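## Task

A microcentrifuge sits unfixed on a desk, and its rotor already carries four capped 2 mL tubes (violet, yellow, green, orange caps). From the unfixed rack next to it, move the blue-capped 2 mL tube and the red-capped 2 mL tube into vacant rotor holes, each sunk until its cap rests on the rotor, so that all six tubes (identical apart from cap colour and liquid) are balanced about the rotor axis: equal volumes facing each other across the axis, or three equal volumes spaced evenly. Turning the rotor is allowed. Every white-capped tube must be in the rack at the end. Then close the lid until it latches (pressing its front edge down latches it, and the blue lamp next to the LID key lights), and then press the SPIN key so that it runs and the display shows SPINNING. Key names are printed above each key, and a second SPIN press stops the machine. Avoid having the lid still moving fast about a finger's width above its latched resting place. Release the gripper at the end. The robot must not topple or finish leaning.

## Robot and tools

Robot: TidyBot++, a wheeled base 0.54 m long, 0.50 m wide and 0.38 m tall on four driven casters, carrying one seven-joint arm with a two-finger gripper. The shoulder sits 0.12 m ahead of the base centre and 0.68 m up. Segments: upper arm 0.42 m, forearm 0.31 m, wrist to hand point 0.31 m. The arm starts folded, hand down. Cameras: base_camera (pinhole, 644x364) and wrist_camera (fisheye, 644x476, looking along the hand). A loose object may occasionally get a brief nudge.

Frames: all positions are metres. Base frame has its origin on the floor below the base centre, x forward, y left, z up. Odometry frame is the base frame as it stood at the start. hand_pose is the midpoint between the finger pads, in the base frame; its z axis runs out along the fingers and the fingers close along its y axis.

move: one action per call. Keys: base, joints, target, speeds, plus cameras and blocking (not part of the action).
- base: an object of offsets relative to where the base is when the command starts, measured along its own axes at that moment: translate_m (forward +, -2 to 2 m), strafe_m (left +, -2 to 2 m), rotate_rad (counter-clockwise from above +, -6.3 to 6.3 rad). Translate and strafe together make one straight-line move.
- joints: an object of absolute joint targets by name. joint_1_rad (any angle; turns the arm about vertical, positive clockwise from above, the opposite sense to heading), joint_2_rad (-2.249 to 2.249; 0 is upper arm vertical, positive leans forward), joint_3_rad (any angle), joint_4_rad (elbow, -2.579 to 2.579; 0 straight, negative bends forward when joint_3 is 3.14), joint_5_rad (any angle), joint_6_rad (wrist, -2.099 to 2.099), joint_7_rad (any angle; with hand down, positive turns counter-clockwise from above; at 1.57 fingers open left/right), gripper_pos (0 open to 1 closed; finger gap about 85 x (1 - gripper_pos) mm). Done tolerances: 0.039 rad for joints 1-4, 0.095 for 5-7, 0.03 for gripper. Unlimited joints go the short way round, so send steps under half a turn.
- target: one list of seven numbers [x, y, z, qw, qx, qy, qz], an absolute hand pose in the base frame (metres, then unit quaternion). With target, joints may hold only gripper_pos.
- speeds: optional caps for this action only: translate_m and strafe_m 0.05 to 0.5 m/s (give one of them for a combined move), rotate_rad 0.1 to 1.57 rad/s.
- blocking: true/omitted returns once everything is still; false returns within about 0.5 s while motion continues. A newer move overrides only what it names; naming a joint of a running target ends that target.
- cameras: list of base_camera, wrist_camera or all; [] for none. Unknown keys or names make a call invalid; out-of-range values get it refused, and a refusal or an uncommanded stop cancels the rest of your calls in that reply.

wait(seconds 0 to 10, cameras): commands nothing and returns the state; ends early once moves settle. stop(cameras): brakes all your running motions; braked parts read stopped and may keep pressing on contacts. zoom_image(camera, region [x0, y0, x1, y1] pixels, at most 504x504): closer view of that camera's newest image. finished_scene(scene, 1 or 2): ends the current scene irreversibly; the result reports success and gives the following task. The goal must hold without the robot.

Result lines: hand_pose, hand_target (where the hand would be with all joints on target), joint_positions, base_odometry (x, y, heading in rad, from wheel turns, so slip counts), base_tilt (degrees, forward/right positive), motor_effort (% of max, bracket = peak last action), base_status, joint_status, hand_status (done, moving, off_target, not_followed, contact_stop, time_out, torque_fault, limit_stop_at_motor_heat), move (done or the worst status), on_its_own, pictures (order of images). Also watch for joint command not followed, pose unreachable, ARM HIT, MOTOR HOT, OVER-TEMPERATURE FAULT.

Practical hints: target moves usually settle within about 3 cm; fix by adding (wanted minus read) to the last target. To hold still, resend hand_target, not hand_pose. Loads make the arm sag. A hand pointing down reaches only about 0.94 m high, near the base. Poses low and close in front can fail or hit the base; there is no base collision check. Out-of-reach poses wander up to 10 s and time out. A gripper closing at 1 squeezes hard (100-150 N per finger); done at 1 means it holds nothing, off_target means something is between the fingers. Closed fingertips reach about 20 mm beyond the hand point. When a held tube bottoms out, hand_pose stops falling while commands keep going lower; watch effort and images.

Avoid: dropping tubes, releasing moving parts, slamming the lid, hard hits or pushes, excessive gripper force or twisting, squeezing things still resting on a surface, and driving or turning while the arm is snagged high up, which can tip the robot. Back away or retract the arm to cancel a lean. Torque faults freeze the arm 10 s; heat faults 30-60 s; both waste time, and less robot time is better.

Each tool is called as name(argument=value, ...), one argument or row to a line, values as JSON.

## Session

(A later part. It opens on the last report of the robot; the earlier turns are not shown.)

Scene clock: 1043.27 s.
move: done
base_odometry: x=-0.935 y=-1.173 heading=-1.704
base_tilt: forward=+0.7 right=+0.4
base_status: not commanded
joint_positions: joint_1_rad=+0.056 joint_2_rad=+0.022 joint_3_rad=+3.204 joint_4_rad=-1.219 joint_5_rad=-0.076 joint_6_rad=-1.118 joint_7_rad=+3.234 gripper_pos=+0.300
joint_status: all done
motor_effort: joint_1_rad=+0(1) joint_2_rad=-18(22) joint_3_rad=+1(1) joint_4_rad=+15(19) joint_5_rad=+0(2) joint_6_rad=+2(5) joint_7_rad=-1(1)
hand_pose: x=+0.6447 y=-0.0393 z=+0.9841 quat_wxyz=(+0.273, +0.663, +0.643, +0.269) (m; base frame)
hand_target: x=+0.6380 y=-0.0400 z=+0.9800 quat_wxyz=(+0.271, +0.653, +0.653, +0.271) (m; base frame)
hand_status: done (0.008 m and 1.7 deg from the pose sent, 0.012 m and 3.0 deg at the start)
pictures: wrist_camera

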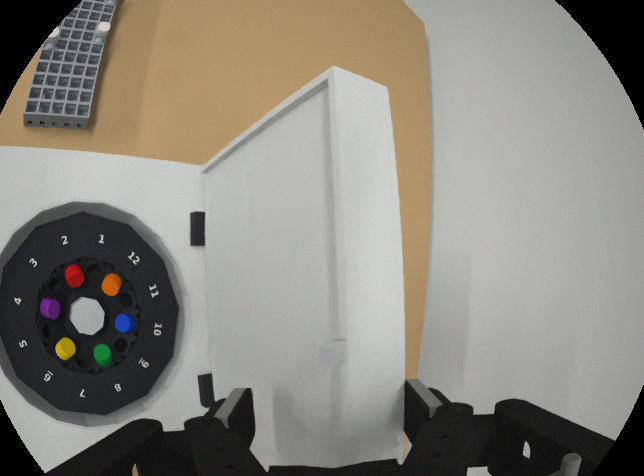

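Engaged. Continue pulling.

move(
  target=[0.615, -0.046, 0.977, 0.271, 0.653, 0.653, 0.271],
  cameras=["wrist_camera"],
)

move(
  target=[0.590, -0.045, 0.970, 0.271, 0.653, 0.653, 0.271],
  cameras=["wrist_camera"],
)

Scene clock: 1049.83 s.
move: done
base_odometry: x=-0.935 y=-1.173 heading=-1.704
base_tilt: forward=+0.7 right=+0.4
base_status: not commanded
joint_positions: joint_1_rad=-0.023 joint_2_rad=-0.034 joint_3_rad=+3.297 joint_4_rad=-1.290 joint_5_rad=-0.082 joint_6_rad=-1.111 joint_7_rad=+3.253 gripper_pos=+0.300
joint_status: not commanded
motor_effort: joint_1_rad=+0(1) joint_2_rad=-17(19) joint_3_rad=+1(2) joint_4_rad=+17(17) joint_5_rad=+0(2) joint_6_rad=+4(4) joint_7_rad=-1(1)
hand_pose: x=+0.6217 y=-0.0439 z=+0.9783 quat_wxyz=(+0.271, +0.664, +0.644, +0.267) (m; base frame)
hand_target: x=+0.6150 y=-0.0460 z=+0.9770 quat_wxyz=(+0.271, +0.653, +0.653, +0.271) (m; base frame)
hand_status: done (0.007 m and 1.7 deg from the pose sent, 0.031 m and 1.7 deg at the start)
pictures: wrist_camera

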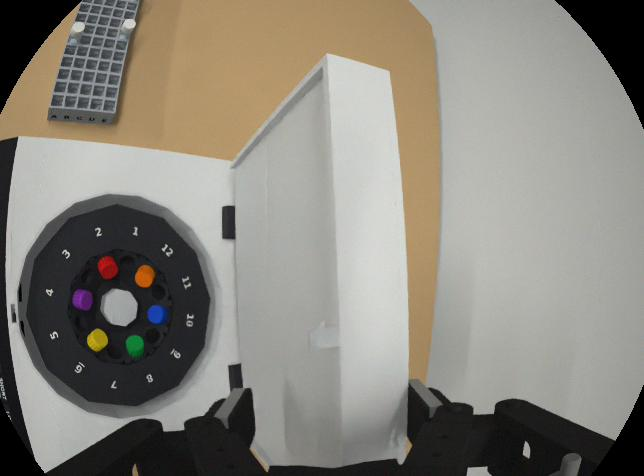

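Scene clock: 1050.83 s.
move: off_target
base_odometry: x=-0.935 y=-1.173 heading=-1.704
base_tilt: forward=+0.7 right=+0.4
base_status: not commanded
joint_positions: joint_1_rad=-0.139 joint_2_rad=-0.097 joint_3_rad=+3.399 joint_4_rad=-1.379 joint_5_rad=-0.082 joint_6_rad=-1.105 joint_7_rad=+3.253 gripper_pos=+0.300
joint_status: not commanded
motor_effort: joint_1_rad=-1(2) joint_2_rad=-15(17) joint_3_rad=-1(1) joint_4_rad=+17(18) joint_5_rad=-2(3) joint_6_rad=+3(4) joint_7_rad=-1(1)
hand_pose: x=+0.5951 y=-0.0381 z=+0.9634 quat_wxyz=(+0.254, +0.664, +0.649, +0.269) (m; base frame)
hand_target: x=+0.5900 y=-0.0450 z=+0.9700 quat_wxyz=(+0.271, +0.653, +0.653, +0.271) (m; base frame)
hand_status: off_target (0.011 m and 2.4 deg from the pose sent, 0.033 m and 1.7 deg at the start)
pictures: wrist_camera

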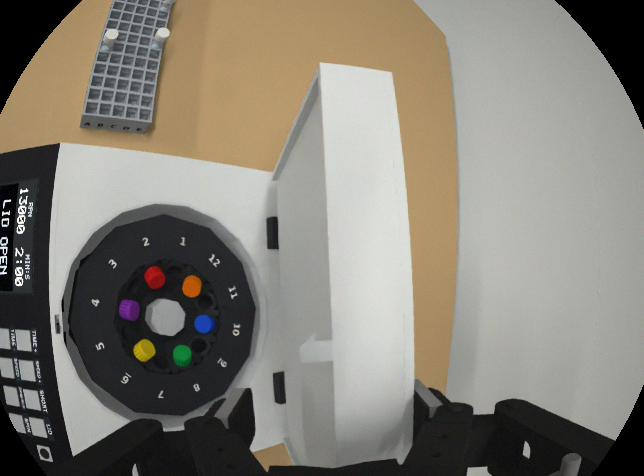

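move(
  target=[0.567, -0.048, 0.963, 0.271, 0.653, 0.653, 0.271],
  cameras=["wrist_camera"],
)

move(
  target=[0.546, -0.048, 0.951, 0.271, 0.653, 0.653, 0.271],
  cameras=["wrist_camera"],
)

move(
  target=[0.524, -0.056, 0.932, 0.271, 0.653, 0.653, 0.271],
  cameras=["wrist_camera"],
)

Scene clock: 1056.77 s.
move: off_target
base_odometry: x=-0.935 y=-1.173 heading=-1.704
base_tilt: forward=+0.7 right=+0.4
base_status: not commanded
joint_positions: joint_1_rad=-0.267 joint_2_rad=-0.159 joint_3_rad=+3.480 joint_4_rad=-1.456 joint_5_rad=-0.040 joint_6_rad=-1.101 joint_7_rad=+3.253 gripper_pos=+0.300
joint_status: not commanded
motor_effort: joint_1_rad=-1(2) joint_2_rad=-13(16) joint_3_rad=-1(1) joint_4_rad=+18(19) joint_5_rad=-2(3) joint_6_rad=+4(5) joint_7_rad=+0(1)
hand_pose: x=+0.5710 y=-0.0313 z=+0.9502 quat_wxyz=(+0.247, +0.653, +0.666, +0.264) (m; base frame)
hand_target: x=+0.5670 y=-0.0480 z=+0.9630 quat_wxyz=(+0.271, +0.653, +0.653, +0.271) (m; base frame)
hand_status: off_target (0.021 m and 3.2 deg from the pose sent, 0.030 m and 2.4 deg at the start)
pictures: wrist_camera

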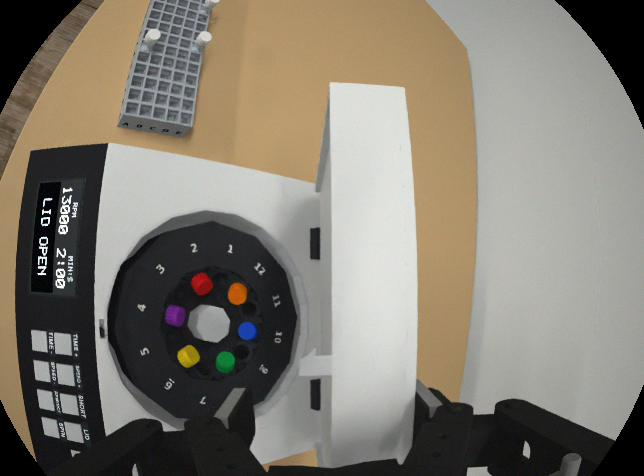

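Scene clock: 1057.77 s.
move: off_target
base_odometry: x=-0.935 y=-1.173 heading=-1.704
base_tilt: forward=+0.7 right=+0.4
base_status: not commanded
joint_positions: joint_1_rad=-0.400 joint_2_rad=-0.234 joint_3_rad=+3.535 joint_4_rad=-1.537 joint_5_rad=+0.053 joint_6_rad=-1.084 joint_7_rad=+3.215 gripper_pos=+0.300
joint_status: not commanded
motor_effort: joint_1_rad=-1(2) joint_2_rad=-9(14) joint_3_rad=-1(2) joint_4_rad=+19(19) joint_5_rad=-1(3) joint_6_rad=+5(5) joint_7_rad=-1(1)
hand_pose: x=+0.5471 y=-0.0282 z=+0.9397 quat_wxyz=(+0.251, +0.639, +0.680, +0.259) (m; base frame)
hand_target: x=+0.5460 y=-0.0480 z=+0.9510 quat_wxyz=(+0.271, +0.653, +0.653, +0.271) (m; base frame)
hand_status: off_target (0.023 m and 4.4 deg from the pose sent, 0.030 m and 3.2 deg at the start)
pictures: wrist_camera

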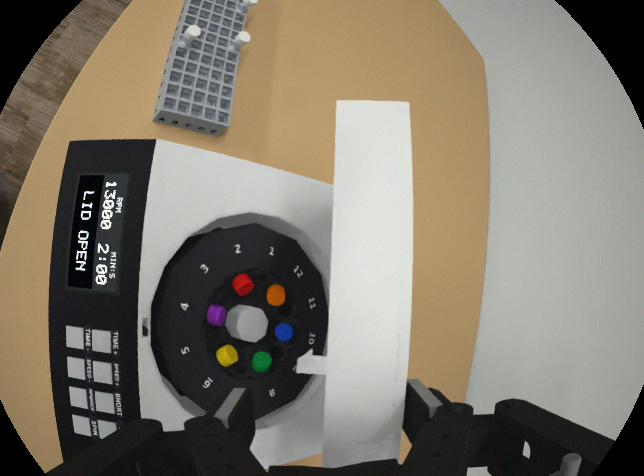

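Scene clock: 1058.77 s.
move: off_target
base_odometry: x=-0.935 y=-1.173 heading=-1.704
base_tilt: forward=+0.7 right=+0.4
base_status: not commanded
joint_positions: joint_1_rad=-0.516 joint_2_rad=-0.324 joint_3_rad=+3.586 joint_4_rad=-1.639 joint_5_rad=+0.158 joint_6_rad=-1.058 joint_7_rad=+3.143 gripper_pos=+0.300
joint_status: not commanded
motor_effort: joint_1_rad=+0(1) joint_2_rad=-7(11) joint_3_rad=-2(3) joint_4_rad=+19(19) joint_5_rad=-1(2) joint_6_rad=+5(6) joint_7_rad=-1(1)
hand_pose: x=+0.5221 y=-0.0365 z=+0.9219 quat_wxyz=(+0.253, +0.638, +0.681, +0.256) (m; base frame)
hand_target: x=+0.5240 y=-0.0560 z=+0.9320 quat_wxyz=(+0.271, +0.653, +0.653, +0.271) (m; base frame)
hand_status: off_target (0.022 m and 4.5 deg from the pose sent, 0.037 m and 4.4 deg at the start)
pictures: wrist_camera

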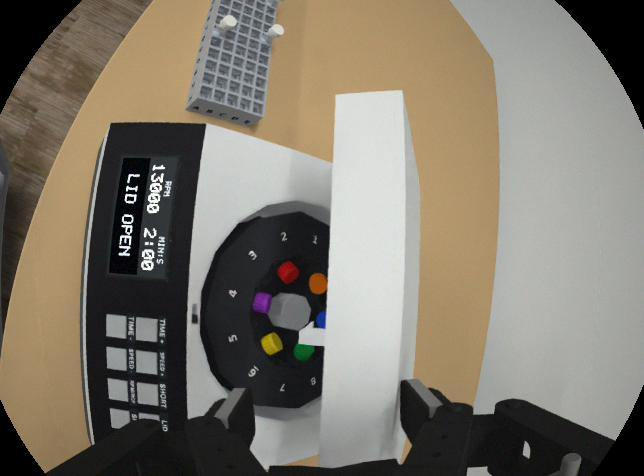

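move(
  target=[0.498, -0.060, 0.965, 0.271, 0.653, 0.653, 0.271],
  cameras=["wrist_camera"],
)

move(
  target=[0.44, -0.01, 1.04, 0, 0.966, 0, 0.259],
  joints={"gripper_pos":1.0},
  cameras=["wrist_camera"],
)

Scene clock: 1064.27 s.
move: off_target
base_odometry: x=-0.935 y=-1.173 heading=-1.704
base_tilt: forward=+0.7 right=+0.4
base_status: not commanded
joint_positions: joint_1_rad=-0.529 joint_2_rad=-0.370 joint_3_rad=+3.586 joint_4_rad=-1.568 joint_5_rad=+0.188 joint_6_rad=-1.114 joint_7_rad=+3.125 gripper_pos=+0.300
joint_status: not commanded
motor_effort: joint_1_rad=+0(1) joint_2_rad=-5(9) joint_3_rad=-3(3) joint_4_rad=+19(20) joint_5_rad=-1(2) joint_6_rad=+5(6) joint_7_rad=-1(1)
hand_pose: x=+0.5100 y=-0.0512 z=+0.9610 quat_wxyz=(+0.271, +0.639, +0.666, +0.275) (m; base frame)
hand_target: x=+0.4980 y=-0.0600 z=+0.9650 quat_wxyz=(+0.271, +0.653, +0.653, +0.271) (m; base frame)
hand_status: off_target (0.015 m and 2.2 deg from the pose sent, 0.055 m and 4.5 deg at the start)
pictures: wrist_camera

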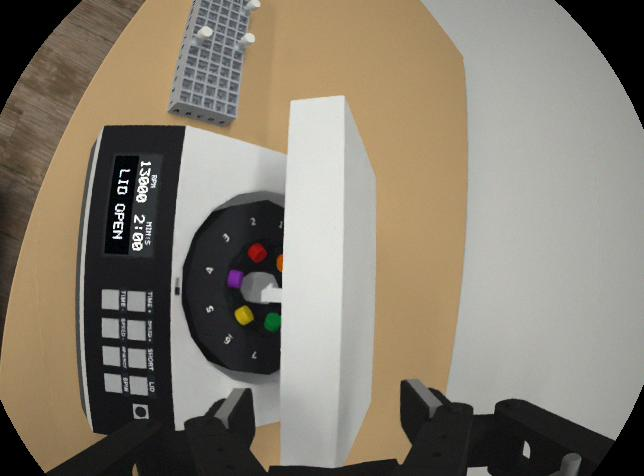

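Scene clock: 1066.63 s.
move: off_target
base_odometry: x=-0.935 y=-1.173 heading=-1.704
base_tilt: forward=+0.7 right=+0.4
base_status: not commanded
joint_positions: joint_1_rad=-0.027 joint_2_rad=-0.187 joint_3_rad=+3.216 joint_4_rad=-1.004 joint_5_rad=+0.030 joint_6_rad=-1.737 joint_7_rad=+1.662 gripper_pos=+0.999
joint_status: all done
motor_effort: joint_1_rad=-1(1) joint_2_rad=-8(9) joint_3_rad=+0(3) joint_4_rad=+15(20) joint_5_rad=-1(2) joint_6_rad=+4(7) joint_7_rad=-1(1)
hand_pose: x=+0.4428 y=-0.0280 z=+1.0511 quat_wxyz=(+0.027, +0.957, +0.013, +0.288) (m; base frame)
hand_target: x=+0.4400 y=-0.0100 z=+1.0400 quat_wxyz=(+0.000, +0.966, +0.000, +0.259) (m; base frame)
hand_status: off_target (0.021 m and 4.9 deg from the pose sent, 0.113 m and 93.0 deg at the start)
pictures: wrist_camera

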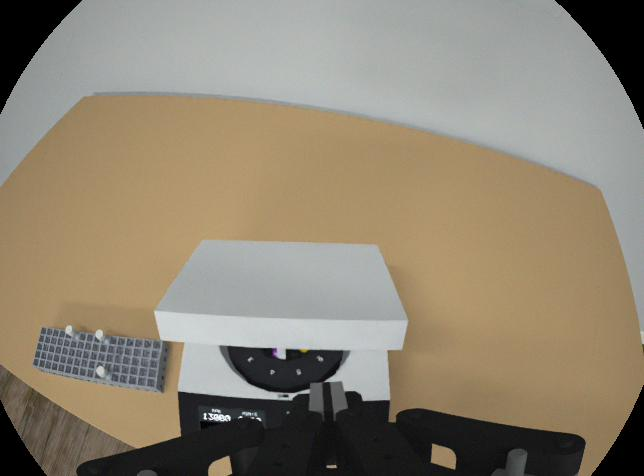

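move(
  target=[0.545, 0.005, 1.01, 0, 0.966, 0, 0.259],
  cameras=["wrist_camera"],
)

move(
  target=[0.540, 0.015, 0.975, 0, 0.966, 0, 0.259],
  cameras=["wrist_camera"],
)

Scene clock: 1072.83 s.
move: off_target
base_odometry: x=-0.935 y=-1.173 heading=-1.704
base_tilt: forward=+0.7 right=+0.4
base_status: not commanded
joint_positions: joint_1_rad=-0.027 joint_2_rad=+0.026 joint_3_rad=+3.188 joint_4_rad=-0.961 joint_5_rad=+0.029 joint_6_rad=-1.679 joint_7_rad=+1.616 gripper_pos=+0.999
joint_status: not commanded
motor_effort: joint_1_rad=+0(1) joint_2_rad=-17(21) joint_3_rad=+0(0) joint_4_rad=+16(17) joint_5_rad=+0(2) joint_6_rad=+3(5) joint_7_rad=-1(1)
hand_pose: x=+0.5349 y=-0.0153 z=+0.9992 quat_wxyz=(+0.022, +0.972, +0.008, +0.235) (m; base frame)
hand_target: x=+0.5450 y=+0.0050 z=+1.0100 quat_wxyz=(+0.000, +0.966, +0.000, +0.259) (m; base frame)
hand_status: off_target (0.025 m and 3.9 deg from the pose sent, 0.115 m and 4.9 deg at the start)
pictures: wrist_camera

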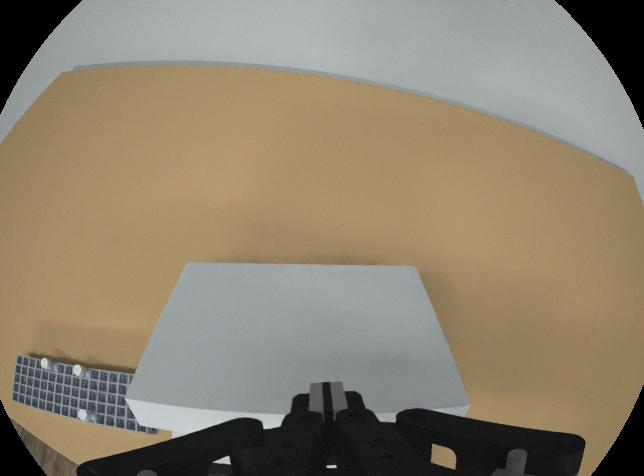

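Scene clock: 1074.00 s.
move: off_target
base_odometry: x=-0.935 y=-1.173 heading=-1.704
base_tilt: forward=+0.7 right=+0.4
base_status: not commanded
joint_positions: joint_1_rad=-0.031 joint_2_rad=+0.004 joint_3_rad=+3.159 joint_4_rad=-1.124 joint_5_rad=+0.029 joint_6_rad=-1.560 joint_7_rad=+1.581 gripper_pos=+0.999
joint_status: not commanded
motor_effort: joint_1_rad=+0(1) joint_2_rad=-18(19) joint_3_rad=+0(0) joint_4_rad=+17(18) joint_5_rad=-1(2) joint_6_rad=+4(4) joint_7_rad=-1(1)
hand_pose: x=+0.5412 y=-0.0019 z=+0.9575 quat_wxyz=(+0.014, +0.974, +0.009, +0.225) (m; base frame)
hand_target: x=+0.5400 y=+0.0150 z=+0.9750 quat_wxyz=(+0.000, +0.966, +0.000, +0.259) (m; base frame)
hand_status: off_target (0.024 m and 4.4 deg from the pose sent, 0.039 m and 3.9 deg at the start)
pictures: wrist_camera

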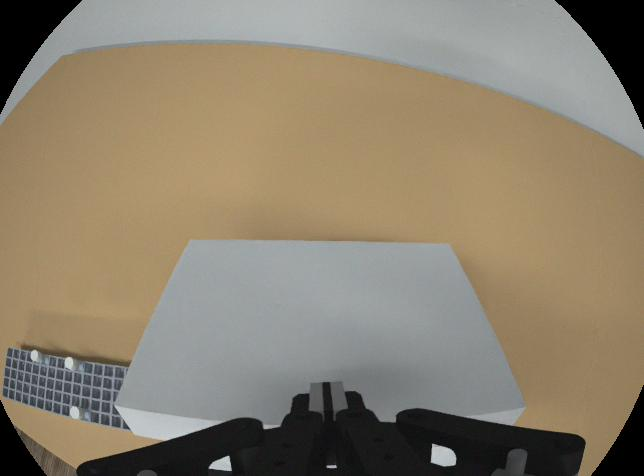

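move(
  target=[0.532, 0.015, 0.953, 0, 0.966, 0, 0.259],
  cameras=["wrist_camera"],
)

move(
  target=[0.526, 0.015, 0.938, 0, 0.972, 0, 0.233],
  cameras=["wrist_camera"],
)

Scene clock: 1080.57 s.
move: off_target
base_odometry: x=-0.935 y=-1.173 heading=-1.704
base_tilt: forward=+0.7 right=+0.4
base_status: not commanded
joint_positions: joint_1_rad=-0.031 joint_2_rad=-0.040 joint_3_rad=+3.153 joint_4_rad=-1.239 joint_5_rad=+0.029 joint_6_rad=-1.486 joint_7_rad=+1.578 gripper_pos=+0.999
joint_status: not commanded
motor_effort: joint_1_rad=-1(1) joint_2_rad=-17(18) joint_3_rad=+0(0) joint_4_rad=+18(18) joint_5_rad=-1(2) joint_6_rad=+2(3) joint_7_rad=+0(1)
hand_pose: x=+0.5324 y=+0.0002 z=+0.9370 quat_wxyz=(+0.013, +0.974, +0.011, +0.226) (m; base frame)
hand_target: x=+0.5320 y=+0.0150 z=+0.9530 quat_wxyz=(+0.000, +0.966, +0.000, +0.259) (m; base frame)
hand_status: off_target (0.022 m and 4.3 deg from the pose sent, 0.020 m and 4.4 deg at the start)
pictures: wrist_camera

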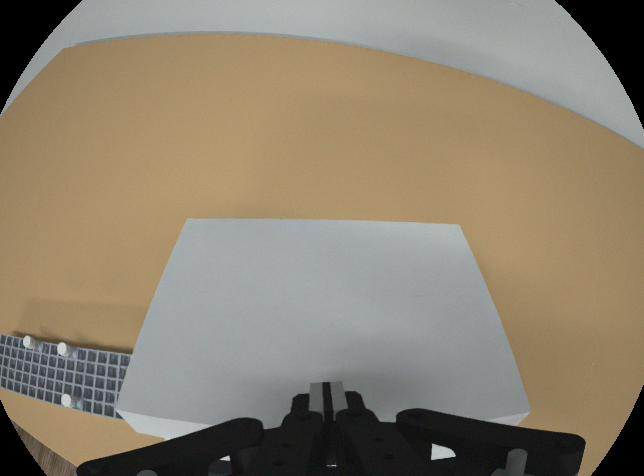

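Scene clock: 1081.13 s.
move: off_target
base_odometry: x=-0.935 y=-1.173 heading=-1.704
base_tilt: forward=+0.7 right=+0.4
base_status: not commanded
joint_positions: joint_1_rad=-0.031 joint_2_rad=-0.040 joint_3_rad=+3.153 joint_4_rad=-1.252 joint_5_rad=+0.029 joint_6_rad=-1.486 joint_7_rad=+1.578 gripper_pos=+0.999
joint_status: not commanded
motor_effort: joint_1_rad=-1(1) joint_2_rad=-17(17) joint_3_rad=+0(0) joint_4_rad=+17(18) joint_5_rad=-1(2) joint_6_rad=+3(4) joint_7_rad=-1(1)
hand_pose: x=+0.5303 y=+0.0002 z=+0.9316 quat_wxyz=(+0.013, +0.975, +0.011, +0.220) (m; base frame)
hand_target: x=+0.5260 y=+0.0150 z=+0.9380 quat_wxyz=(+0.000, +0.972, +0.000, +0.233) (m; base frame)
hand_status: off_target (0.017 m and 2.5 deg from the pose sent, 0.016 m and 2.1 deg at the start)
pictures: wrist_camera

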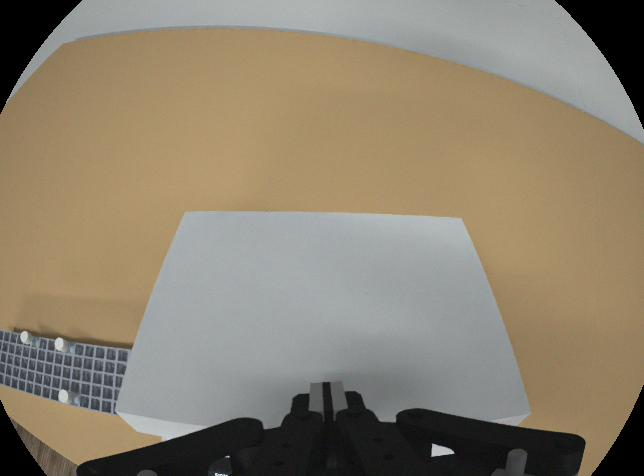

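move(
  target=[0.522, 0.015, 0.925, 0, 0.976, 0, 0.216],
  cameras=[],
)

move(
  target=[0.520, 0.015, 0.914, 0, 0.98, 0, 0.199],
  cameras=["wrist_camera"],
)

move(
  target=[0.518, 0.015, 0.905, 0, 0.985, 0, 0.174],
  cameras=["wrist_camera"],
)

Scene clock: 1088.00 s.
move: off_target
base_odometry: x=-0.935 y=-1.173 heading=-1.704
base_tilt: forward=+0.7 right=+0.4
base_status: not commanded
joint_positions: joint_1_rad=-0.031 joint_2_rad=-0.040 joint_3_rad=+3.153 joint_4_rad=-1.276 joint_5_rad=+0.029 joint_6_rad=-1.486 joint_7_rad=+1.578 gripper_pos=+0.999
joint_status: not commanded
motor_effort: joint_1_rad=+0(1) joint_2_rad=-17(18) joint_3_rad=+0(1) joint_4_rad=+17(18) joint_5_rad=-1(1) joint_6_rad=+2(4) joint_7_rad=-1(1)
hand_pose: x=+0.5260 y=+0.0001 z=+0.9213 quat_wxyz=(+0.013, +0.978, +0.011, +0.208) (m; base frame)
hand_target: x=+0.5220 y=+0.0150 z=+0.9250 quat_wxyz=(+0.000, +0.976, +0.000, +0.216) (m; base frame)
hand_status: off_target (0.016 m and 2.2 deg from the pose sent, 0.018 m and 2.0 deg at the start)
pictures: none
No camera images: "cameras" was empty.

Scene clock: 1088.53 s.
move: off_target
base_odometry: x=-0.935 y=-1.173 heading=-1.704
base_tilt: forward=+0.7 right=+0.4
base_status: not commanded
joint_positions: joint_1_rad=-0.031 joint_2_rad=-0.040 joint_3_rad=+3.153 joint_4_rad=-1.285 joint_5_rad=+0.029 joint_6_rad=-1.486 joint_7_rad=+1.578 gripper_pos=+0.999
joint_status: not commanded
motor_effort: joint_1_rad=+0(1) joint_2_rad=-16(18) joint_3_rad=+1(1) joint_4_rad=+17(18) joint_5_rad=-1(2) joint_6_rad=+3(3) joint_7_rad=+0(1)
hand_pose: x=+0.5244 y=+0.0001 z=+0.9177 quat_wxyz=(+0.013, +0.979, +0.011, +0.204) (m; base frame)
hand_target: x=+0.5200 y=+0.0150 z=+0.9140 quat_wxyz=(+0.000, +0.980, +0.000, +0.199) (m; base frame)
hand_status: off_target (0.016 m and 2.1 deg from the pose sent, 0.018 m and 2.2 deg at the start)
pictures: wrist_camera

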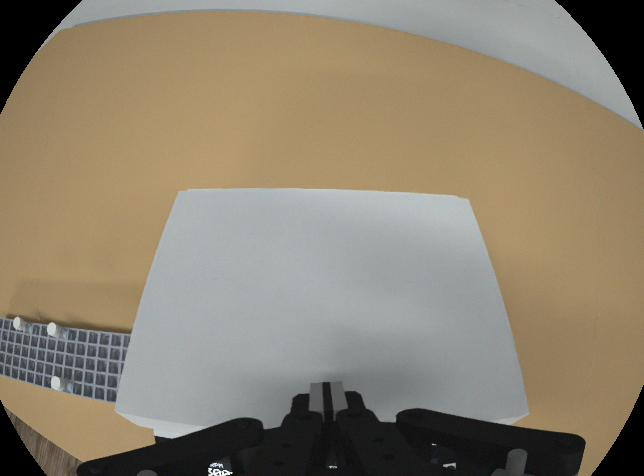

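Scene clock: 1089.13 s.
move: off_target
base_odometry: x=-0.935 y=-1.173 heading=-1.704
base_tilt: forward=+0.7 right=+0.4
base_status: not commanded
joint_positions: joint_1_rad=-0.031 joint_2_rad=-0.031 joint_3_rad=+3.153 joint_4_rad=-1.281 joint_5_rad=+0.029 joint_6_rad=-1.501 joint_7_rad=+1.578 gripper_pos=+0.999
joint_status: not commanded
motor_effort: joint_1_rad=+0(1) joint_2_rad=-17(18) joint_3_rad=+0(0) joint_4_rad=+17(18) joint_5_rad=-1(2) joint_6_rad=+2(3) joint_7_rad=+0(1)
hand_pose: x=+0.5229 y=+0.0002 z=+0.9135 quat_wxyz=(+0.013, +0.981, +0.011, +0.194) (m; base frame)
hand_target: x=+0.5180 y=+0.0150 z=+0.9050 quat_wxyz=(+0.000, +0.985, +0.000, +0.174) (m; base frame)
hand_status: off_target (0.018 m and 3.0 deg from the pose sent, 0.021 m and 4.0 deg at the start)
pictures: wrist_camera

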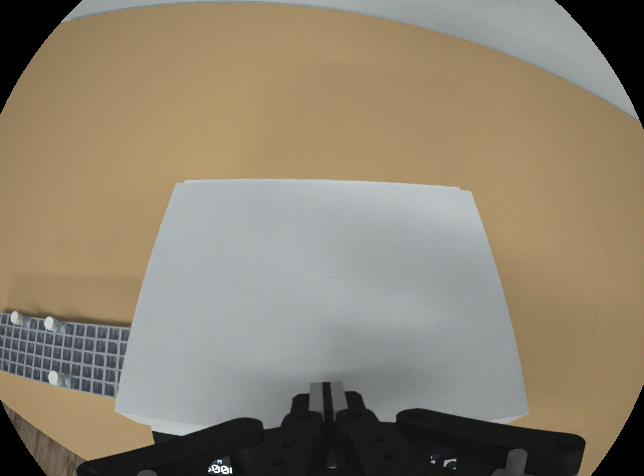

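move(
  target=[0.517, 0.015, 0.899, 0, 0.985, 0, 0.174],
  cameras=[],
)

move(
  target=[0.516, 0.015, 0.894, 0, 0.985, 0, 0.174],
  cameras=[],
)

move(
  target=[0.516, 0.015, 0.889, 0, 0.985, 0, 0.174],
  cameras=["wrist_camera"],
)

Scene clock: 1096.10 s.
move: off_target
base_odometry: x=-0.935 y=-1.173 heading=-1.704
base_tilt: forward=+0.7 right=+0.4
base_status: not commanded
joint_positions: joint_1_rad=-0.031 joint_2_rad=-0.031 joint_3_rad=+3.153 joint_4_rad=-1.300 joint_5_rad=+0.029 joint_6_rad=-1.501 joint_7_rad=+1.578 gripper_pos=+0.999
joint_status: not commanded
motor_effort: joint_1_rad=+0(1) joint_2_rad=-16(18) joint_3_rad=+0(0) joint_4_rad=+17(18) joint_5_rad=-1(2) joint_6_rad=+3(3) joint_7_rad=-1(1)
hand_pose: x=+0.5193 y=+0.0001 z=+0.9058 quat_wxyz=(+0.013, +0.983, +0.012, +0.185) (m; base frame)
hand_target: x=+0.5170 y=+0.0150 z=+0.8990 quat_wxyz=(+0.000, +0.985, +0.000, +0.174) (m; base frame)
hand_status: off_target (0.017 m and 2.4 deg from the pose sent, 0.022 m and 3.0 deg at the start)
pictures: none
No camera images: "cameras" was empty.

Scene clock: 1096.70 s.
move: off_target
base_odometry: x=-0.935 y=-1.173 heading=-1.704
base_tilt: forward=+0.8 right=+0.4
base_status: not commanded
joint_positions: joint_1_rad=-0.031 joint_2_rad=-0.031 joint_3_rad=+3.153 joint_4_rad=-1.320 joint_5_rad=+0.029 joint_6_rad=-1.501 joint_7_rad=+1.578 gripper_pos=+0.999
joint_status: not commanded
motor_effort: joint_1_rad=+0(1) joint_2_rad=-17(17) joint_3_rad=+0(0) joint_4_rad=+17(18) joint_5_rad=+0(1) joint_6_rad=+2(3) joint_7_rad=-1(1)
hand_pose: x=+0.5153 y=+0.0001 z=+0.8976 quat_wxyz=(+0.013, +0.984, +0.012, +0.175) (m; base frame)
hand_target: x=+0.5160 y=+0.0150 z=+0.8940 quat_wxyz=(+0.000, +0.985, +0.000, +0.174) (m; base frame)
hand_status: off_target (0.015 m and 2.0 deg from the pose sent, 0.019 m and 2.4 deg at the start)
pictures: none
No camera images: "cameras" was empty.

Scene clock: 1097.27 s.
move: off_target
base_odometry: x=-0.935 y=-1.173 heading=-1.704
base_tilt: forward=+0.7 right=+0.4
base_status: not commanded
joint_positions: joint_1_rad=-0.031 joint_2_rad=-0.031 joint_3_rad=+3.153 joint_4_rad=-1.337 joint_5_rad=+0.029 joint_6_rad=-1.499 joint_7_rad=+1.578 gripper_pos=+0.999
joint_status: not commanded
motor_effort: joint_1_rad=+0(1) joint_2_rad=-15(17) joint_3_rad=+0(0) joint_4_rad=+16(17) joint_5_rad=-1(2) joint_6_rad=+1(3) joint_7_rad=+0(1)
hand_pose: x=+0.5126 y=+0.0000 z=+0.8910 quat_wxyz=(+0.013, +0.986, +0.012, +0.168) (m; base frame)
hand_target: x=+0.5160 y=+0.0150 z=+0.8890 quat_wxyz=(+0.000, +0.985, +0.000, +0.174) (m; base frame)
hand_status: off_target (0.016 m and 2.2 deg from the pose sent, 0.017 m and 2.0 deg at the start)
pictures: wrist_camera

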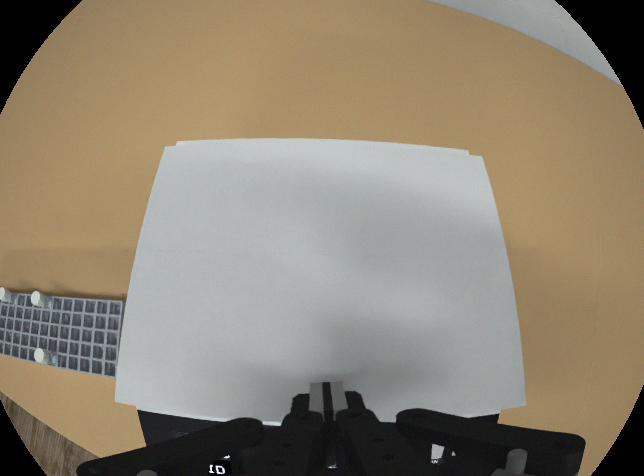

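move(
  target=[0.519, 0.015, 0.883, 0, 0.987, 0, 0.160],
  cameras=["wrist_camera"],
)

move(
  target=[0.519, 0.015, 0.877, 0, 0.987, 0, 0.160],
  cameras=["wrist_camera"],
)

Scene clock: 1102.63 s.
move: off_target
base_odometry: x=-0.935 y=-1.173 heading=-1.704
base_tilt: forward=+0.7 right=+0.4
base_status: not commanded
joint_positions: joint_1_rad=-0.031 joint_2_rad=-0.026 joint_3_rad=+3.153 joint_4_rad=-1.333 joint_5_rad=+0.029 joint_6_rad=-1.499 joint_7_rad=+1.578 gripper_pos=+0.999
joint_status: not commanded
motor_effort: joint_1_rad=+0(1) joint_2_rad=-16(17) joint_3_rad=+0(0) joint_4_rad=+16(16) joint_5_rad=-1(2) joint_6_rad=+1(3) joint_7_rad=-1(1)
hand_pose: x=+0.5142 y=+0.0001 z=+0.8908 quat_wxyz=(+0.013, +0.986, +0.012, +0.167) (m; base frame)
hand_target: x=+0.5190 y=+0.0150 z=+0.8830 quat_wxyz=(+0.000, +0.987, +0.000, +0.160) (m; base frame)
hand_status: off_target (0.018 m and 2.2 deg from the pose sent, 0.018 m and 2.2 deg at the start)
pictures: wrist_camera

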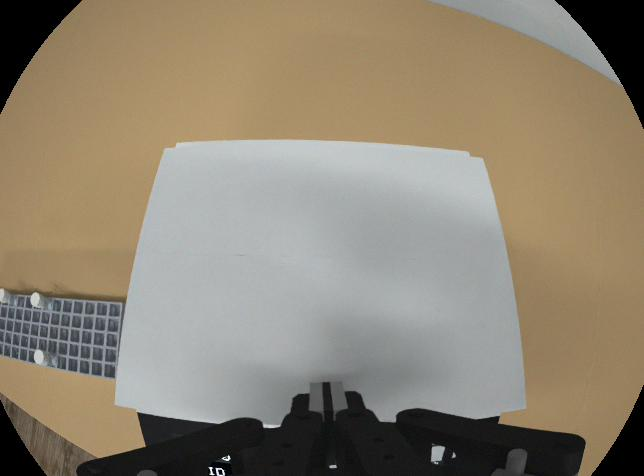

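Scene clock: 1103.23 s.
move: off_target
base_odometry: x=-0.935 y=-1.173 heading=-1.704
base_tilt: forward=+0.7 right=+0.4
base_status: not commanded
joint_positions: joint_1_rad=-0.031 joint_2_rad=-0.026 joint_3_rad=+3.153 joint_4_rad=-1.340 joint_5_rad=+0.029 joint_6_rad=-1.494 joint_7_rad=+1.578 gripper_pos=+0.999
joint_status: not commanded
motor_effort: joint_1_rad=+0(1) joint_2_rad=-13(16) joint_3_rad=+0(0) joint_4_rad=+14(16) joint_5_rad=+0(2) joint_6_rad=+1(2) joint_7_rad=-1(1)
hand_pose: x=+0.5141 y=+0.0001 z=+0.8884 quat_wxyz=(+0.013, +0.986, +0.012, +0.166) (m; base frame)
hand_target: x=+0.5190 y=+0.0150 z=+0.8770 quat_wxyz=(+0.000, +0.987, +0.000, +0.160) (m; base frame)
hand_status: off_target (0.019 m and 2.2 deg from the pose sent, 0.021 m and 2.2 deg at the start)
pictures: wrist_camera

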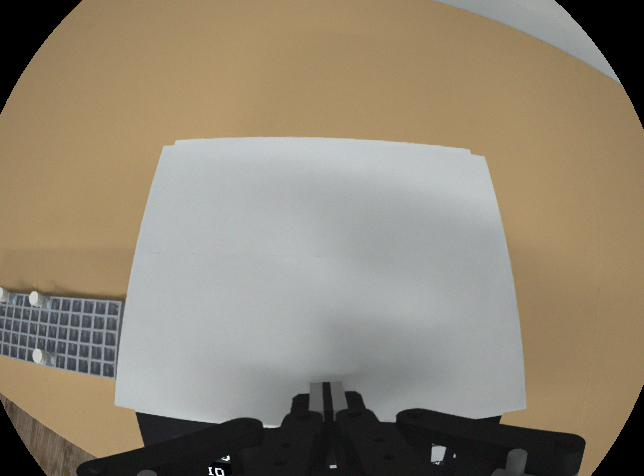

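move(
  target=[0.506, 0.005, 0.905, 0, 0.996, 0, 0.087],
  cameras=["wrist_camera"],
)

move(
  target=[0.506, 0.005, 0.885, 0, 0.996, 0, 0.087],
  cameras=["wrist_camera"],
)

Scene clock: 1111.30 s.
move: off_target
base_odometry: x=-0.935 y=-1.173 heading=-1.704
base_tilt: forward=+0.7 right=+0.4
base_status: not commanded
joint_positions: joint_1_rad=-0.031 joint_2_rad=+0.072 joint_3_rad=+3.153 joint_4_rad=-1.133 joint_5_rad=+0.029 joint_6_rad=-1.706 joint_7_rad=+1.578 gripper_pos=+0.999
joint_status: not commanded
motor_effort: joint_1_rad=+0(1) joint_2_rad=-20(20) joint_3_rad=+0(1) joint_4_rad=+16(18) joint_5_rad=-2(2) joint_6_rad=+1(3) joint_7_rad=-1(1)
hand_pose: x=+0.5139 y=+0.0004 z=+0.9110 quat_wxyz=(+0.014, +0.993, +0.010, +0.115) (m; base frame)
hand_target: x=+0.5060 y=+0.0050 z=+0.9050 quat_wxyz=(+0.000, +0.996, +0.000, +0.087) (m; base frame)
hand_status: off_target (0.011 m and 3.8 deg from the pose sent, 0.019 m and 9.4 deg at the start)
pictures: wrist_camera

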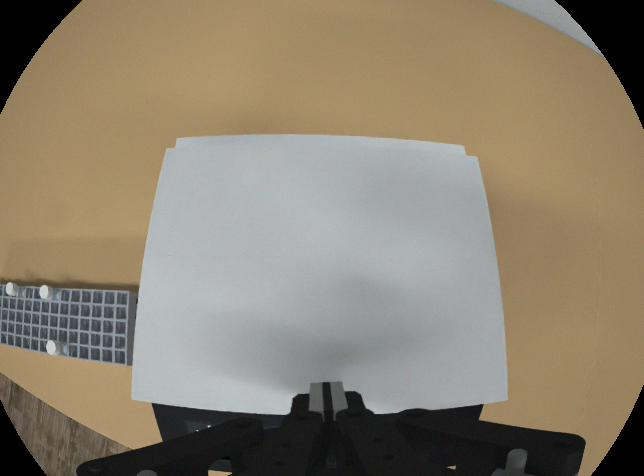

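Scene clock: 1112.17 s.
move: done
base_odometry: x=-0.935 y=-1.173 heading=-1.704
base_tilt: forward=+0.7 right=+0.4
base_status: not commanded
joint_positions: joint_1_rad=-0.031 joint_2_rad=+0.072 joint_3_rad=+3.153 joint_4_rad=-1.197 joint_5_rad=+0.029 joint_6_rad=-1.704 joint_7_rad=+1.578 gripper_pos=+0.999
joint_status: not commanded
motor_effort: joint_1_rad=-1(1) joint_2_rad=-19(21) joint_3_rad=+0(0) joint_4_rad=+16(17) joint_5_rad=-1(1) joint_6_rad=+1(2) joint_7_rad=-1(1)
hand_pose: x=+0.5017 y=+0.0001 z=+0.8882 quat_wxyz=(+0.014, +0.996, +0.010, +0.084) (m; base frame)
hand_target: x=+0.5060 y=+0.0050 z=+0.8850 quat_wxyz=(+0.000, +0.996, +0.000, +0.087) (m; base frame)
hand_status: done (0.007 m and 2.0 deg from the pose sent, 0.028 m and 3.8 deg at the start)
pictures: wrist_camera

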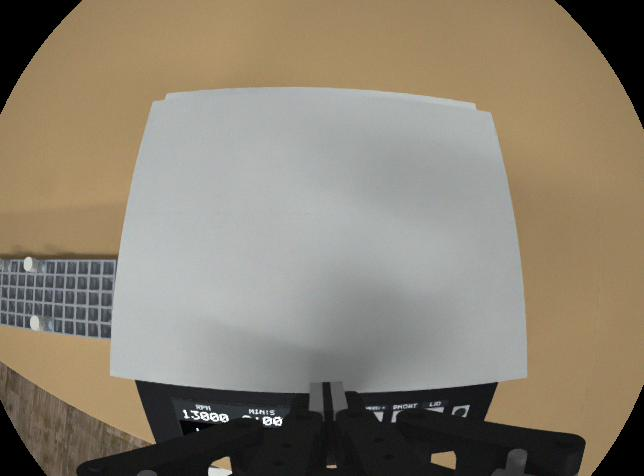

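move(
  target=[0.514, 0.005, 0.885, 0, 0.996, 0, 0.087],
  cameras=["wrist_camera"],
)

move(
  target=[0.514, 0.005, 0.872, 0, 0.996, 0, 0.087],
  cameras=["wrist_camera"],
)

move(
  target=[0.514, 0.005, 0.858, 0, 0.996, 0, 0.087],
  cameras=["wrist_camera"],
)

Scene clock: 1124.60 s.
move: off_target
base_odometry: x=-0.935 y=-1.173 heading=-1.704
base_tilt: forward=+0.7 right=+0.4
base_status: not commanded
joint_positions: joint_1_rad=-0.031 joint_2_rad=+0.078 joint_3_rad=+3.153 joint_4_rad=-1.186 joint_5_rad=+0.029 joint_6_rad=-1.704 joint_7_rad=+1.578 gripper_pos=+0.999
joint_status: not commanded
motor_effort: joint_1_rad=-1(1) joint_2_rad=-19(20) joint_3_rad=+0(0) joint_4_rad=+16(16) joint_5_rad=-1(2) joint_6_rad=+1(1) joint_7_rad=-1(1)
hand_pose: x=+0.5055 y=+0.0002 z=+0.8894 quat_wxyz=(+0.014, +0.996, +0.010, +0.086) (m; base frame)
hand_target: x=+0.5140 y=+0.0050 z=+0.8850 quat_wxyz=(+0.000, +0.996, +0.000, +0.087) (m; base frame)
hand_status: off_target (0.011 m and 2.0 deg from the pose sent, 0.014 m and 2.0 deg at the start)
pictures: wrist_camera

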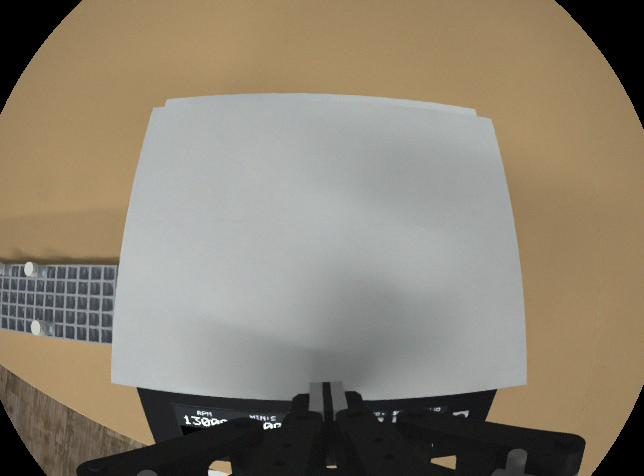

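Scene clock: 1125.33 s.
move: off_target
base_odometry: x=-0.935 y=-1.173 heading=-1.704
base_tilt: forward=+0.7 right=+0.4
base_status: not commanded
joint_positions: joint_1_rad=-0.031 joint_2_rad=+0.075 joint_3_rad=+3.153 joint_4_rad=-1.209 joint_5_rad=+0.029 joint_6_rad=-1.688 joint_7_rad=+1.578 gripper_pos=+0.999
joint_status: not commanded
motor_effort: joint_1_rad=+0(1) joint_2_rad=-13(19) joint_3_rad=+1(1) joint_4_rad=+13(16) joint_5_rad=+0(1) joint_6_rad=+1(2) joint_7_rad=+0(1)
hand_pose: x=+0.5047 y=+0.0002 z=+0.8838 quat_wxyz=(+0.014, +0.996, +0.011, +0.085) (m; base frame)
hand_target: x=+0.5140 y=+0.0050 z=+0.8720 quat_wxyz=(+0.000, +0.996, +0.000, +0.087) (m; base frame)
hand_status: off_target (0.016 m and 2.0 deg from the pose sent, 0.020 m and 2.0 deg at the start)
pictures: wrist_camera

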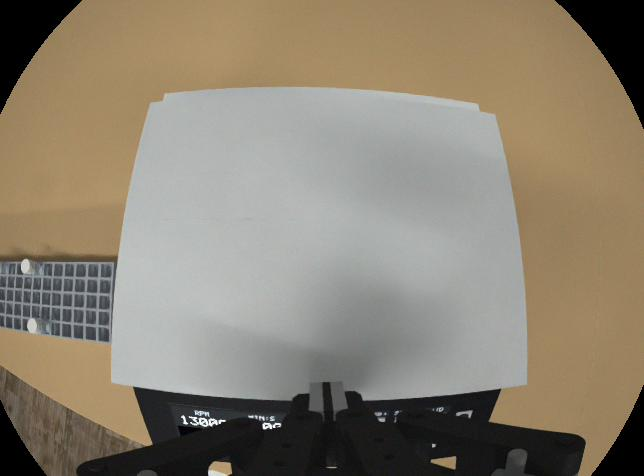

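Scene clock: 1126.07 s.
move: off_target
base_odometry: x=-0.935 y=-1.173 heading=-1.704
base_tilt: forward=+0.7 right=+0.4
base_status: not commanded
joint_positions: joint_1_rad=-0.031 joint_2_rad=+0.054 joint_3_rad=+3.153 joint_4_rad=-1.245 joint_5_rad=+0.029 joint_6_rad=-1.652 joint_7_rad=+1.578 gripper_pos=+0.999
joint_status: not commanded
motor_effort: joint_1_rad=+1(1) joint_2_rad=-11(14) joint_3_rad=+1(1) joint_4_rad=+11(13) joint_5_rad=+0(1) joint_6_rad=+3(4) joint_7_rad=+0(1)
hand_pose: x=+0.5040 y=+0.0001 z=+0.8808 quat_wxyz=(+0.014, +0.995, +0.011, +0.095) (m; base frame)
hand_target: x=+0.5140 y=+0.0050 z=+0.8580 quat_wxyz=(+0.000, +0.996, +0.000, +0.087) (m; base frame)
hand_status: off_target (0.025 m and 2.3 deg from the pose sent, 0.028 m and 2.0 deg at the start)
pictures: wrist_camera

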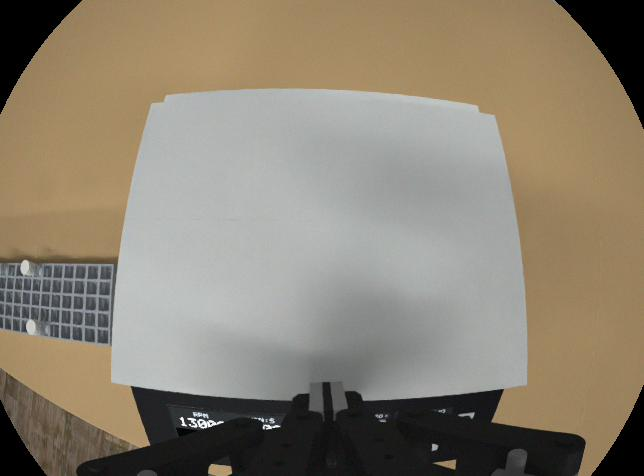

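move(
  target=[0.514, 0.005, 0.845, 0, 0.996, 0, 0.087],
  cameras=[],
)

move(
  target=[0.514, 0.005, 0.832, 0, 0.996, 0, 0.087],
  cameras=[],
)

move(
  target=[0.514, 0.005, 0.820, 0, 0.996, 0, 0.087],
  cameras=["wrist_camera"],
)

Scene clock: 1133.53 s.
move: off_target
base_odometry: x=-0.935 y=-1.173 heading=-1.704
base_tilt: forward=+0.7 right=+0.4
base_status: not commanded
joint_positions: joint_1_rad=-0.031 joint_2_rad=+0.032 joint_3_rad=+3.153 joint_4_rad=-1.281 joint_5_rad=+0.029 joint_6_rad=-1.612 joint_7_rad=+1.578 gripper_pos=+0.999
joint_status: not commanded
motor_effort: joint_1_rad=+1(1) joint_2_rad=-5(10) joint_3_rad=+2(2) joint_4_rad=+9(11) joint_5_rad=+0(2) joint_6_rad=+4(4) joint_7_rad=+0(1)
hand_pose: x=+0.5034 y=+0.0001 z=+0.8787 quat_wxyz=(+0.014, +0.994, +0.011, +0.108) (m; base frame)
hand_target: x=+0.5140 y=+0.0050 z=+0.8450 quat_wxyz=(+0.000, +0.996, +0.000, +0.087) (m; base frame)
hand_status: off_target (0.036 m and 3.2 deg from the pose sent, 0.037 m and 2.3 deg at the start)
pictures: none
No camera images: "cameras" was empty.

Scene clock: 1134.23 s.
move: off_target
base_odometry: x=-0.935 y=-1.173 heading=-1.704
base_tilt: forward=+0.7 right=+0.4
base_status: not commanded
joint_positions: joint_1_rad=-0.031 joint_2_rad=+0.010 joint_3_rad=+3.153 joint_4_rad=-1.318 joint_5_rad=+0.029 joint_6_rad=-1.573 joint_7_rad=+1.578 gripper_pos=+0.999
joint_status: not commanded
motor_effort: joint_1_rad=+1(1) joint_2_rad=-2(6) joint_3_rad=+1(2) joint_4_rad=+8(9) joint_5_rad=+1(2) joint_6_rad=+4(5) joint_7_rad=-1(1)
hand_pose: x=+0.5027 y=+0.0000 z=+0.8759 quat_wxyz=(+0.014, +0.993, +0.012, +0.120) (m; base frame)
hand_target: x=+0.5140 y=+0.0050 z=+0.8320 quat_wxyz=(+0.000, +0.996, +0.000, +0.087) (m; base frame)
hand_status: off_target (0.046 m and 4.3 deg from the pose sent, 0.048 m and 3.2 deg at the start)
pictures: none
No camera images: "cameras" was empty.

Scene clock: 1134.93 s.
move: off_target
base_odometry: x=-0.935 y=-1.173 heading=-1.704
base_tilt: forward=+0.7 right=+0.4
base_status: not commanded
joint_positions: joint_1_rad=-0.031 joint_2_rad=-0.012 joint_3_rad=+3.153 joint_4_rad=-1.349 joint_5_rad=+0.029 joint_6_rad=-1.537 joint_7_rad=+1.578 gripper_pos=+0.999
joint_status: not commanded
motor_effort: joint_1_rad=+0(1) joint_2_rad=+1(3) joint_3_rad=+2(2) joint_4_rad=+5(7) joint_5_rad=+0(1) joint_6_rad=+5(6) joint_7_rad=-1(1)
hand_pose: x=+0.5024 y=+0.0000 z=+0.8755 quat_wxyz=(+0.013, +0.991, +0.012, +0.134) (m; base frame)
hand_target: x=+0.5140 y=+0.0050 z=+0.8200 quat_wxyz=(+0.000, +0.996, +0.000, +0.087) (m; base frame)
hand_status: off_target (0.057 m and 5.8 deg from the pose sent, 0.057 m and 4.3 deg at the start)
pictures: wrist_camera

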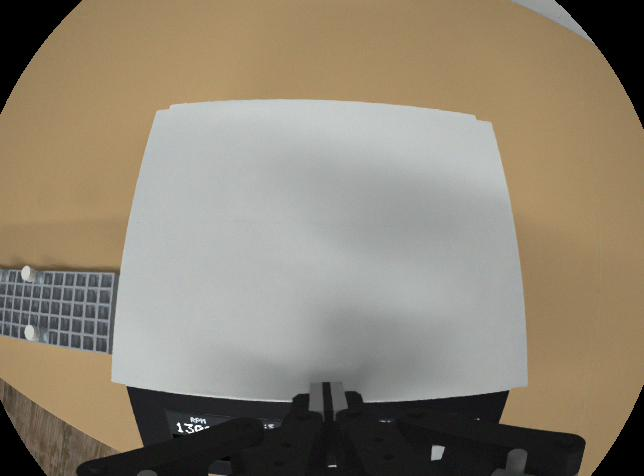

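move(
  target=[0.508, 0.005, 0.90, 0, 0.996, 0, 0.087],
  cameras=[],
)

move(
  target=[0.43, -0.03, 0.94, 0, 1, 0, 0],
  cameras=["wrist_camera"],
)

zoom_image(
  camera="wrist_camera",
  region=[160, 240, 460, 420],
)

Scene clock: 1141.63 s.
move: off_target
base_odometry: x=-0.935 y=-1.173 heading=-1.704
base_tilt: forward=+0.7 right=+0.4
base_status: not commanded
joint_positions: joint_1_rad=-0.031 joint_2_rad=+0.089 joint_3_rad=+3.153 joint_4_rad=-1.149 joint_5_rad=+0.028 joint_6_rad=-1.692 joint_7_rad=+1.578 gripper_pos=+0.999
joint_status: not commanded
motor_effort: joint_1_rad=-1(1) joint_2_rad=-21(23) joint_3_rad=+0(2) joint_4_rad=+17(17) joint_5_rad=-1(2) joint_6_rad=+1(8) joint_7_rad=-1(1)
hand_pose: x=+0.5192 y=+0.0007 z=+0.8993 quat_wxyz=(+0.014, +0.994, +0.010, +0.106) (m; base frame)
hand_target: x=+0.5080 y=+0.0050 z=+0.9000 quat_wxyz=(+0.000, +0.996, +0.000, +0.087) (m; base frame)
hand_status: off_target (0.012 m and 2.9 deg from the pose sent, 0.026 m and 5.8 deg at the start)
pictures: none
No camera images: "cameras" was empty.

Scene clock: 1143.07 s.
move: off_target
base_odometry: x=-0.935 y=-1.173 heading=-1.704
base_tilt: forward=+0.7 right=+0.4
base_status: not commanded
joint_positions: joint_1_rad=+0.029 joint_2_rad=+0.089 joint_3_rad=+3.194 joint_4_rad=-1.001 joint_5_rad=+0.028 joint_6_rad=-2.022 joint_7_rad=+1.628 gripper_pos=+0.999
joint_status: not commanded
motor_effort: joint_1_rad=-1(1) joint_2_rad=-19(22) joint_3_rad=+0(1) joint_4_rad=+15(17) joint_5_rad=-1(2) joint_6_rad=+0(2) joint_7_rad=+0(1)
hand_pose: x=+0.4435 y=-0.0321 z=+0.9353 quat_wxyz=(+0.016, +1.000, -0.019, +0.014) (m; base frame)
hand_target: x=+0.4300 y=-0.0300 z=+0.9400 quat_wxyz=(+0.000, +1.000, +0.000, +0.000) (m; base frame)
hand_status: off_target (0.014 m and 3.3 deg from the pose sent, 0.103 m and 12.3 deg at the start)
pictures: wrist_camera

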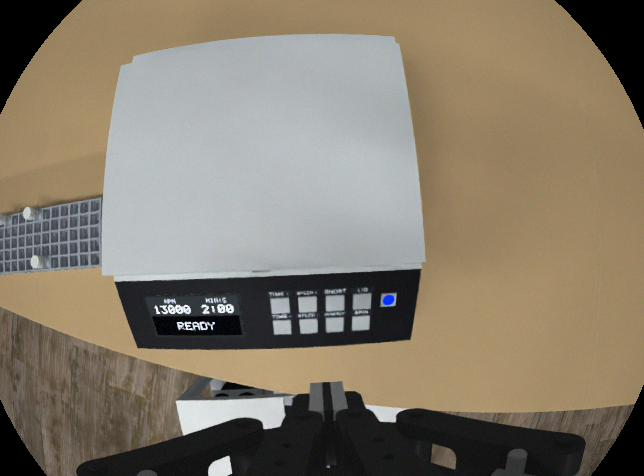

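Scaled by 1.680.

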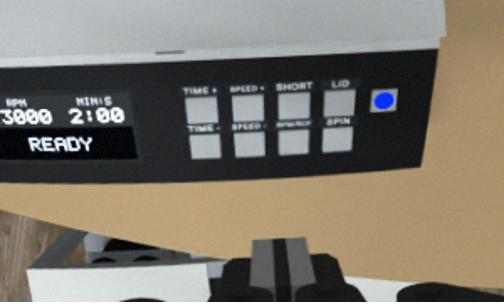

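Locked, READY. Now the SPIN press.

move(
  target=[0.385, -0.061, 0.92, 0.299, 0.641, 0.641, 0.299],
  cameras=["wrist_camera"],
)

move(
  target=[0.415, -0.064, 0.850, 0.299, 0.641, 0.641, 0.299],
  cameras=["wrist_camera"],
)

Scene clock: 1150.13 s.
move: off_target
base_odometry: x=-0.935 y=-1.173 heading=-1.704
base_tilt: forward=+0.7 right=+0.4
base_status: not commanded
joint_positions: joint_1_rad=-0.569 joint_2_rad=-0.738 joint_3_rad=+3.343 joint_4_rad=-1.869 joint_5_rad=+0.412 joint_6_rad=-1.216 joint_7_rad=+2.745 gripper_pos=+0.999
joint_status: not commanded
motor_effort: joint_1_rad=+0(1) joint_2_rad=+6(20) joint_3_rad=-3(3) joint_4_rad=+18(19) joint_5_rad=+1(2) joint_6_rad=+5(6) joint_7_rad=-1(1)
hand_pose: x=+0.3777 y=-0.0465 z=+0.9121 quat_wxyz=(+0.270, +0.664, +0.632, +0.293) (m; base frame)
hand_target: x=+0.3850 y=-0.0610 z=+0.9200 quat_wxyz=(+0.299, +0.641, +0.641, +0.299) (m; base frame)
hand_status: off_target (0.018 m and 4.4 deg from the pose sent, 0.067 m and 100.8 deg at the start)
pictures: wrist_camera

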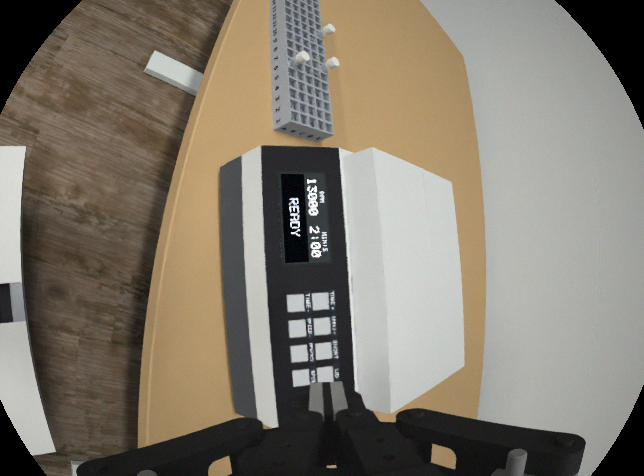

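Scene clock: 1151.63 s.
move: off_target
base_odometry: x=-0.935 y=-1.173 heading=-1.704
base_tilt: forward=+0.7 right=+0.4
base_status: not commanded
joint_positions: joint_1_rad=-0.591 joint_2_rad=-0.738 joint_3_rad=+3.440 joint_4_rad=-2.096 joint_5_rad=+0.487 joint_6_rad=-0.978 joint_7_rad=+2.745 gripper_pos=+0.999
joint_status: not commanded
motor_effort: joint_1_rad=-1(1) joint_2_rad=+4(7) joint_3_rad=-4(4) joint_4_rad=+19(20) joint_5_rad=+2(2) joint_6_rad=+5(6) joint_7_rad=-1(1)
hand_pose: x=+0.4069 y=-0.0542 z=+0.8425 quat_wxyz=(+0.281, +0.650, +0.646, +0.286) (m; base frame)
hand_target: x=+0.4150 y=-0.0640 z=+0.8500 quat_wxyz=(+0.299, +0.641, +0.641, +0.299) (m; base frame)
hand_status: off_target (0.015 m and 2.8 deg from the pose sent, 0.075 m and 4.4 deg at the start)
pictures: wrist_camera

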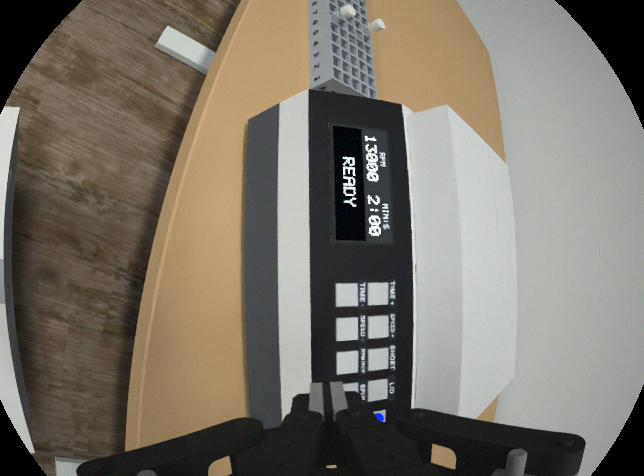

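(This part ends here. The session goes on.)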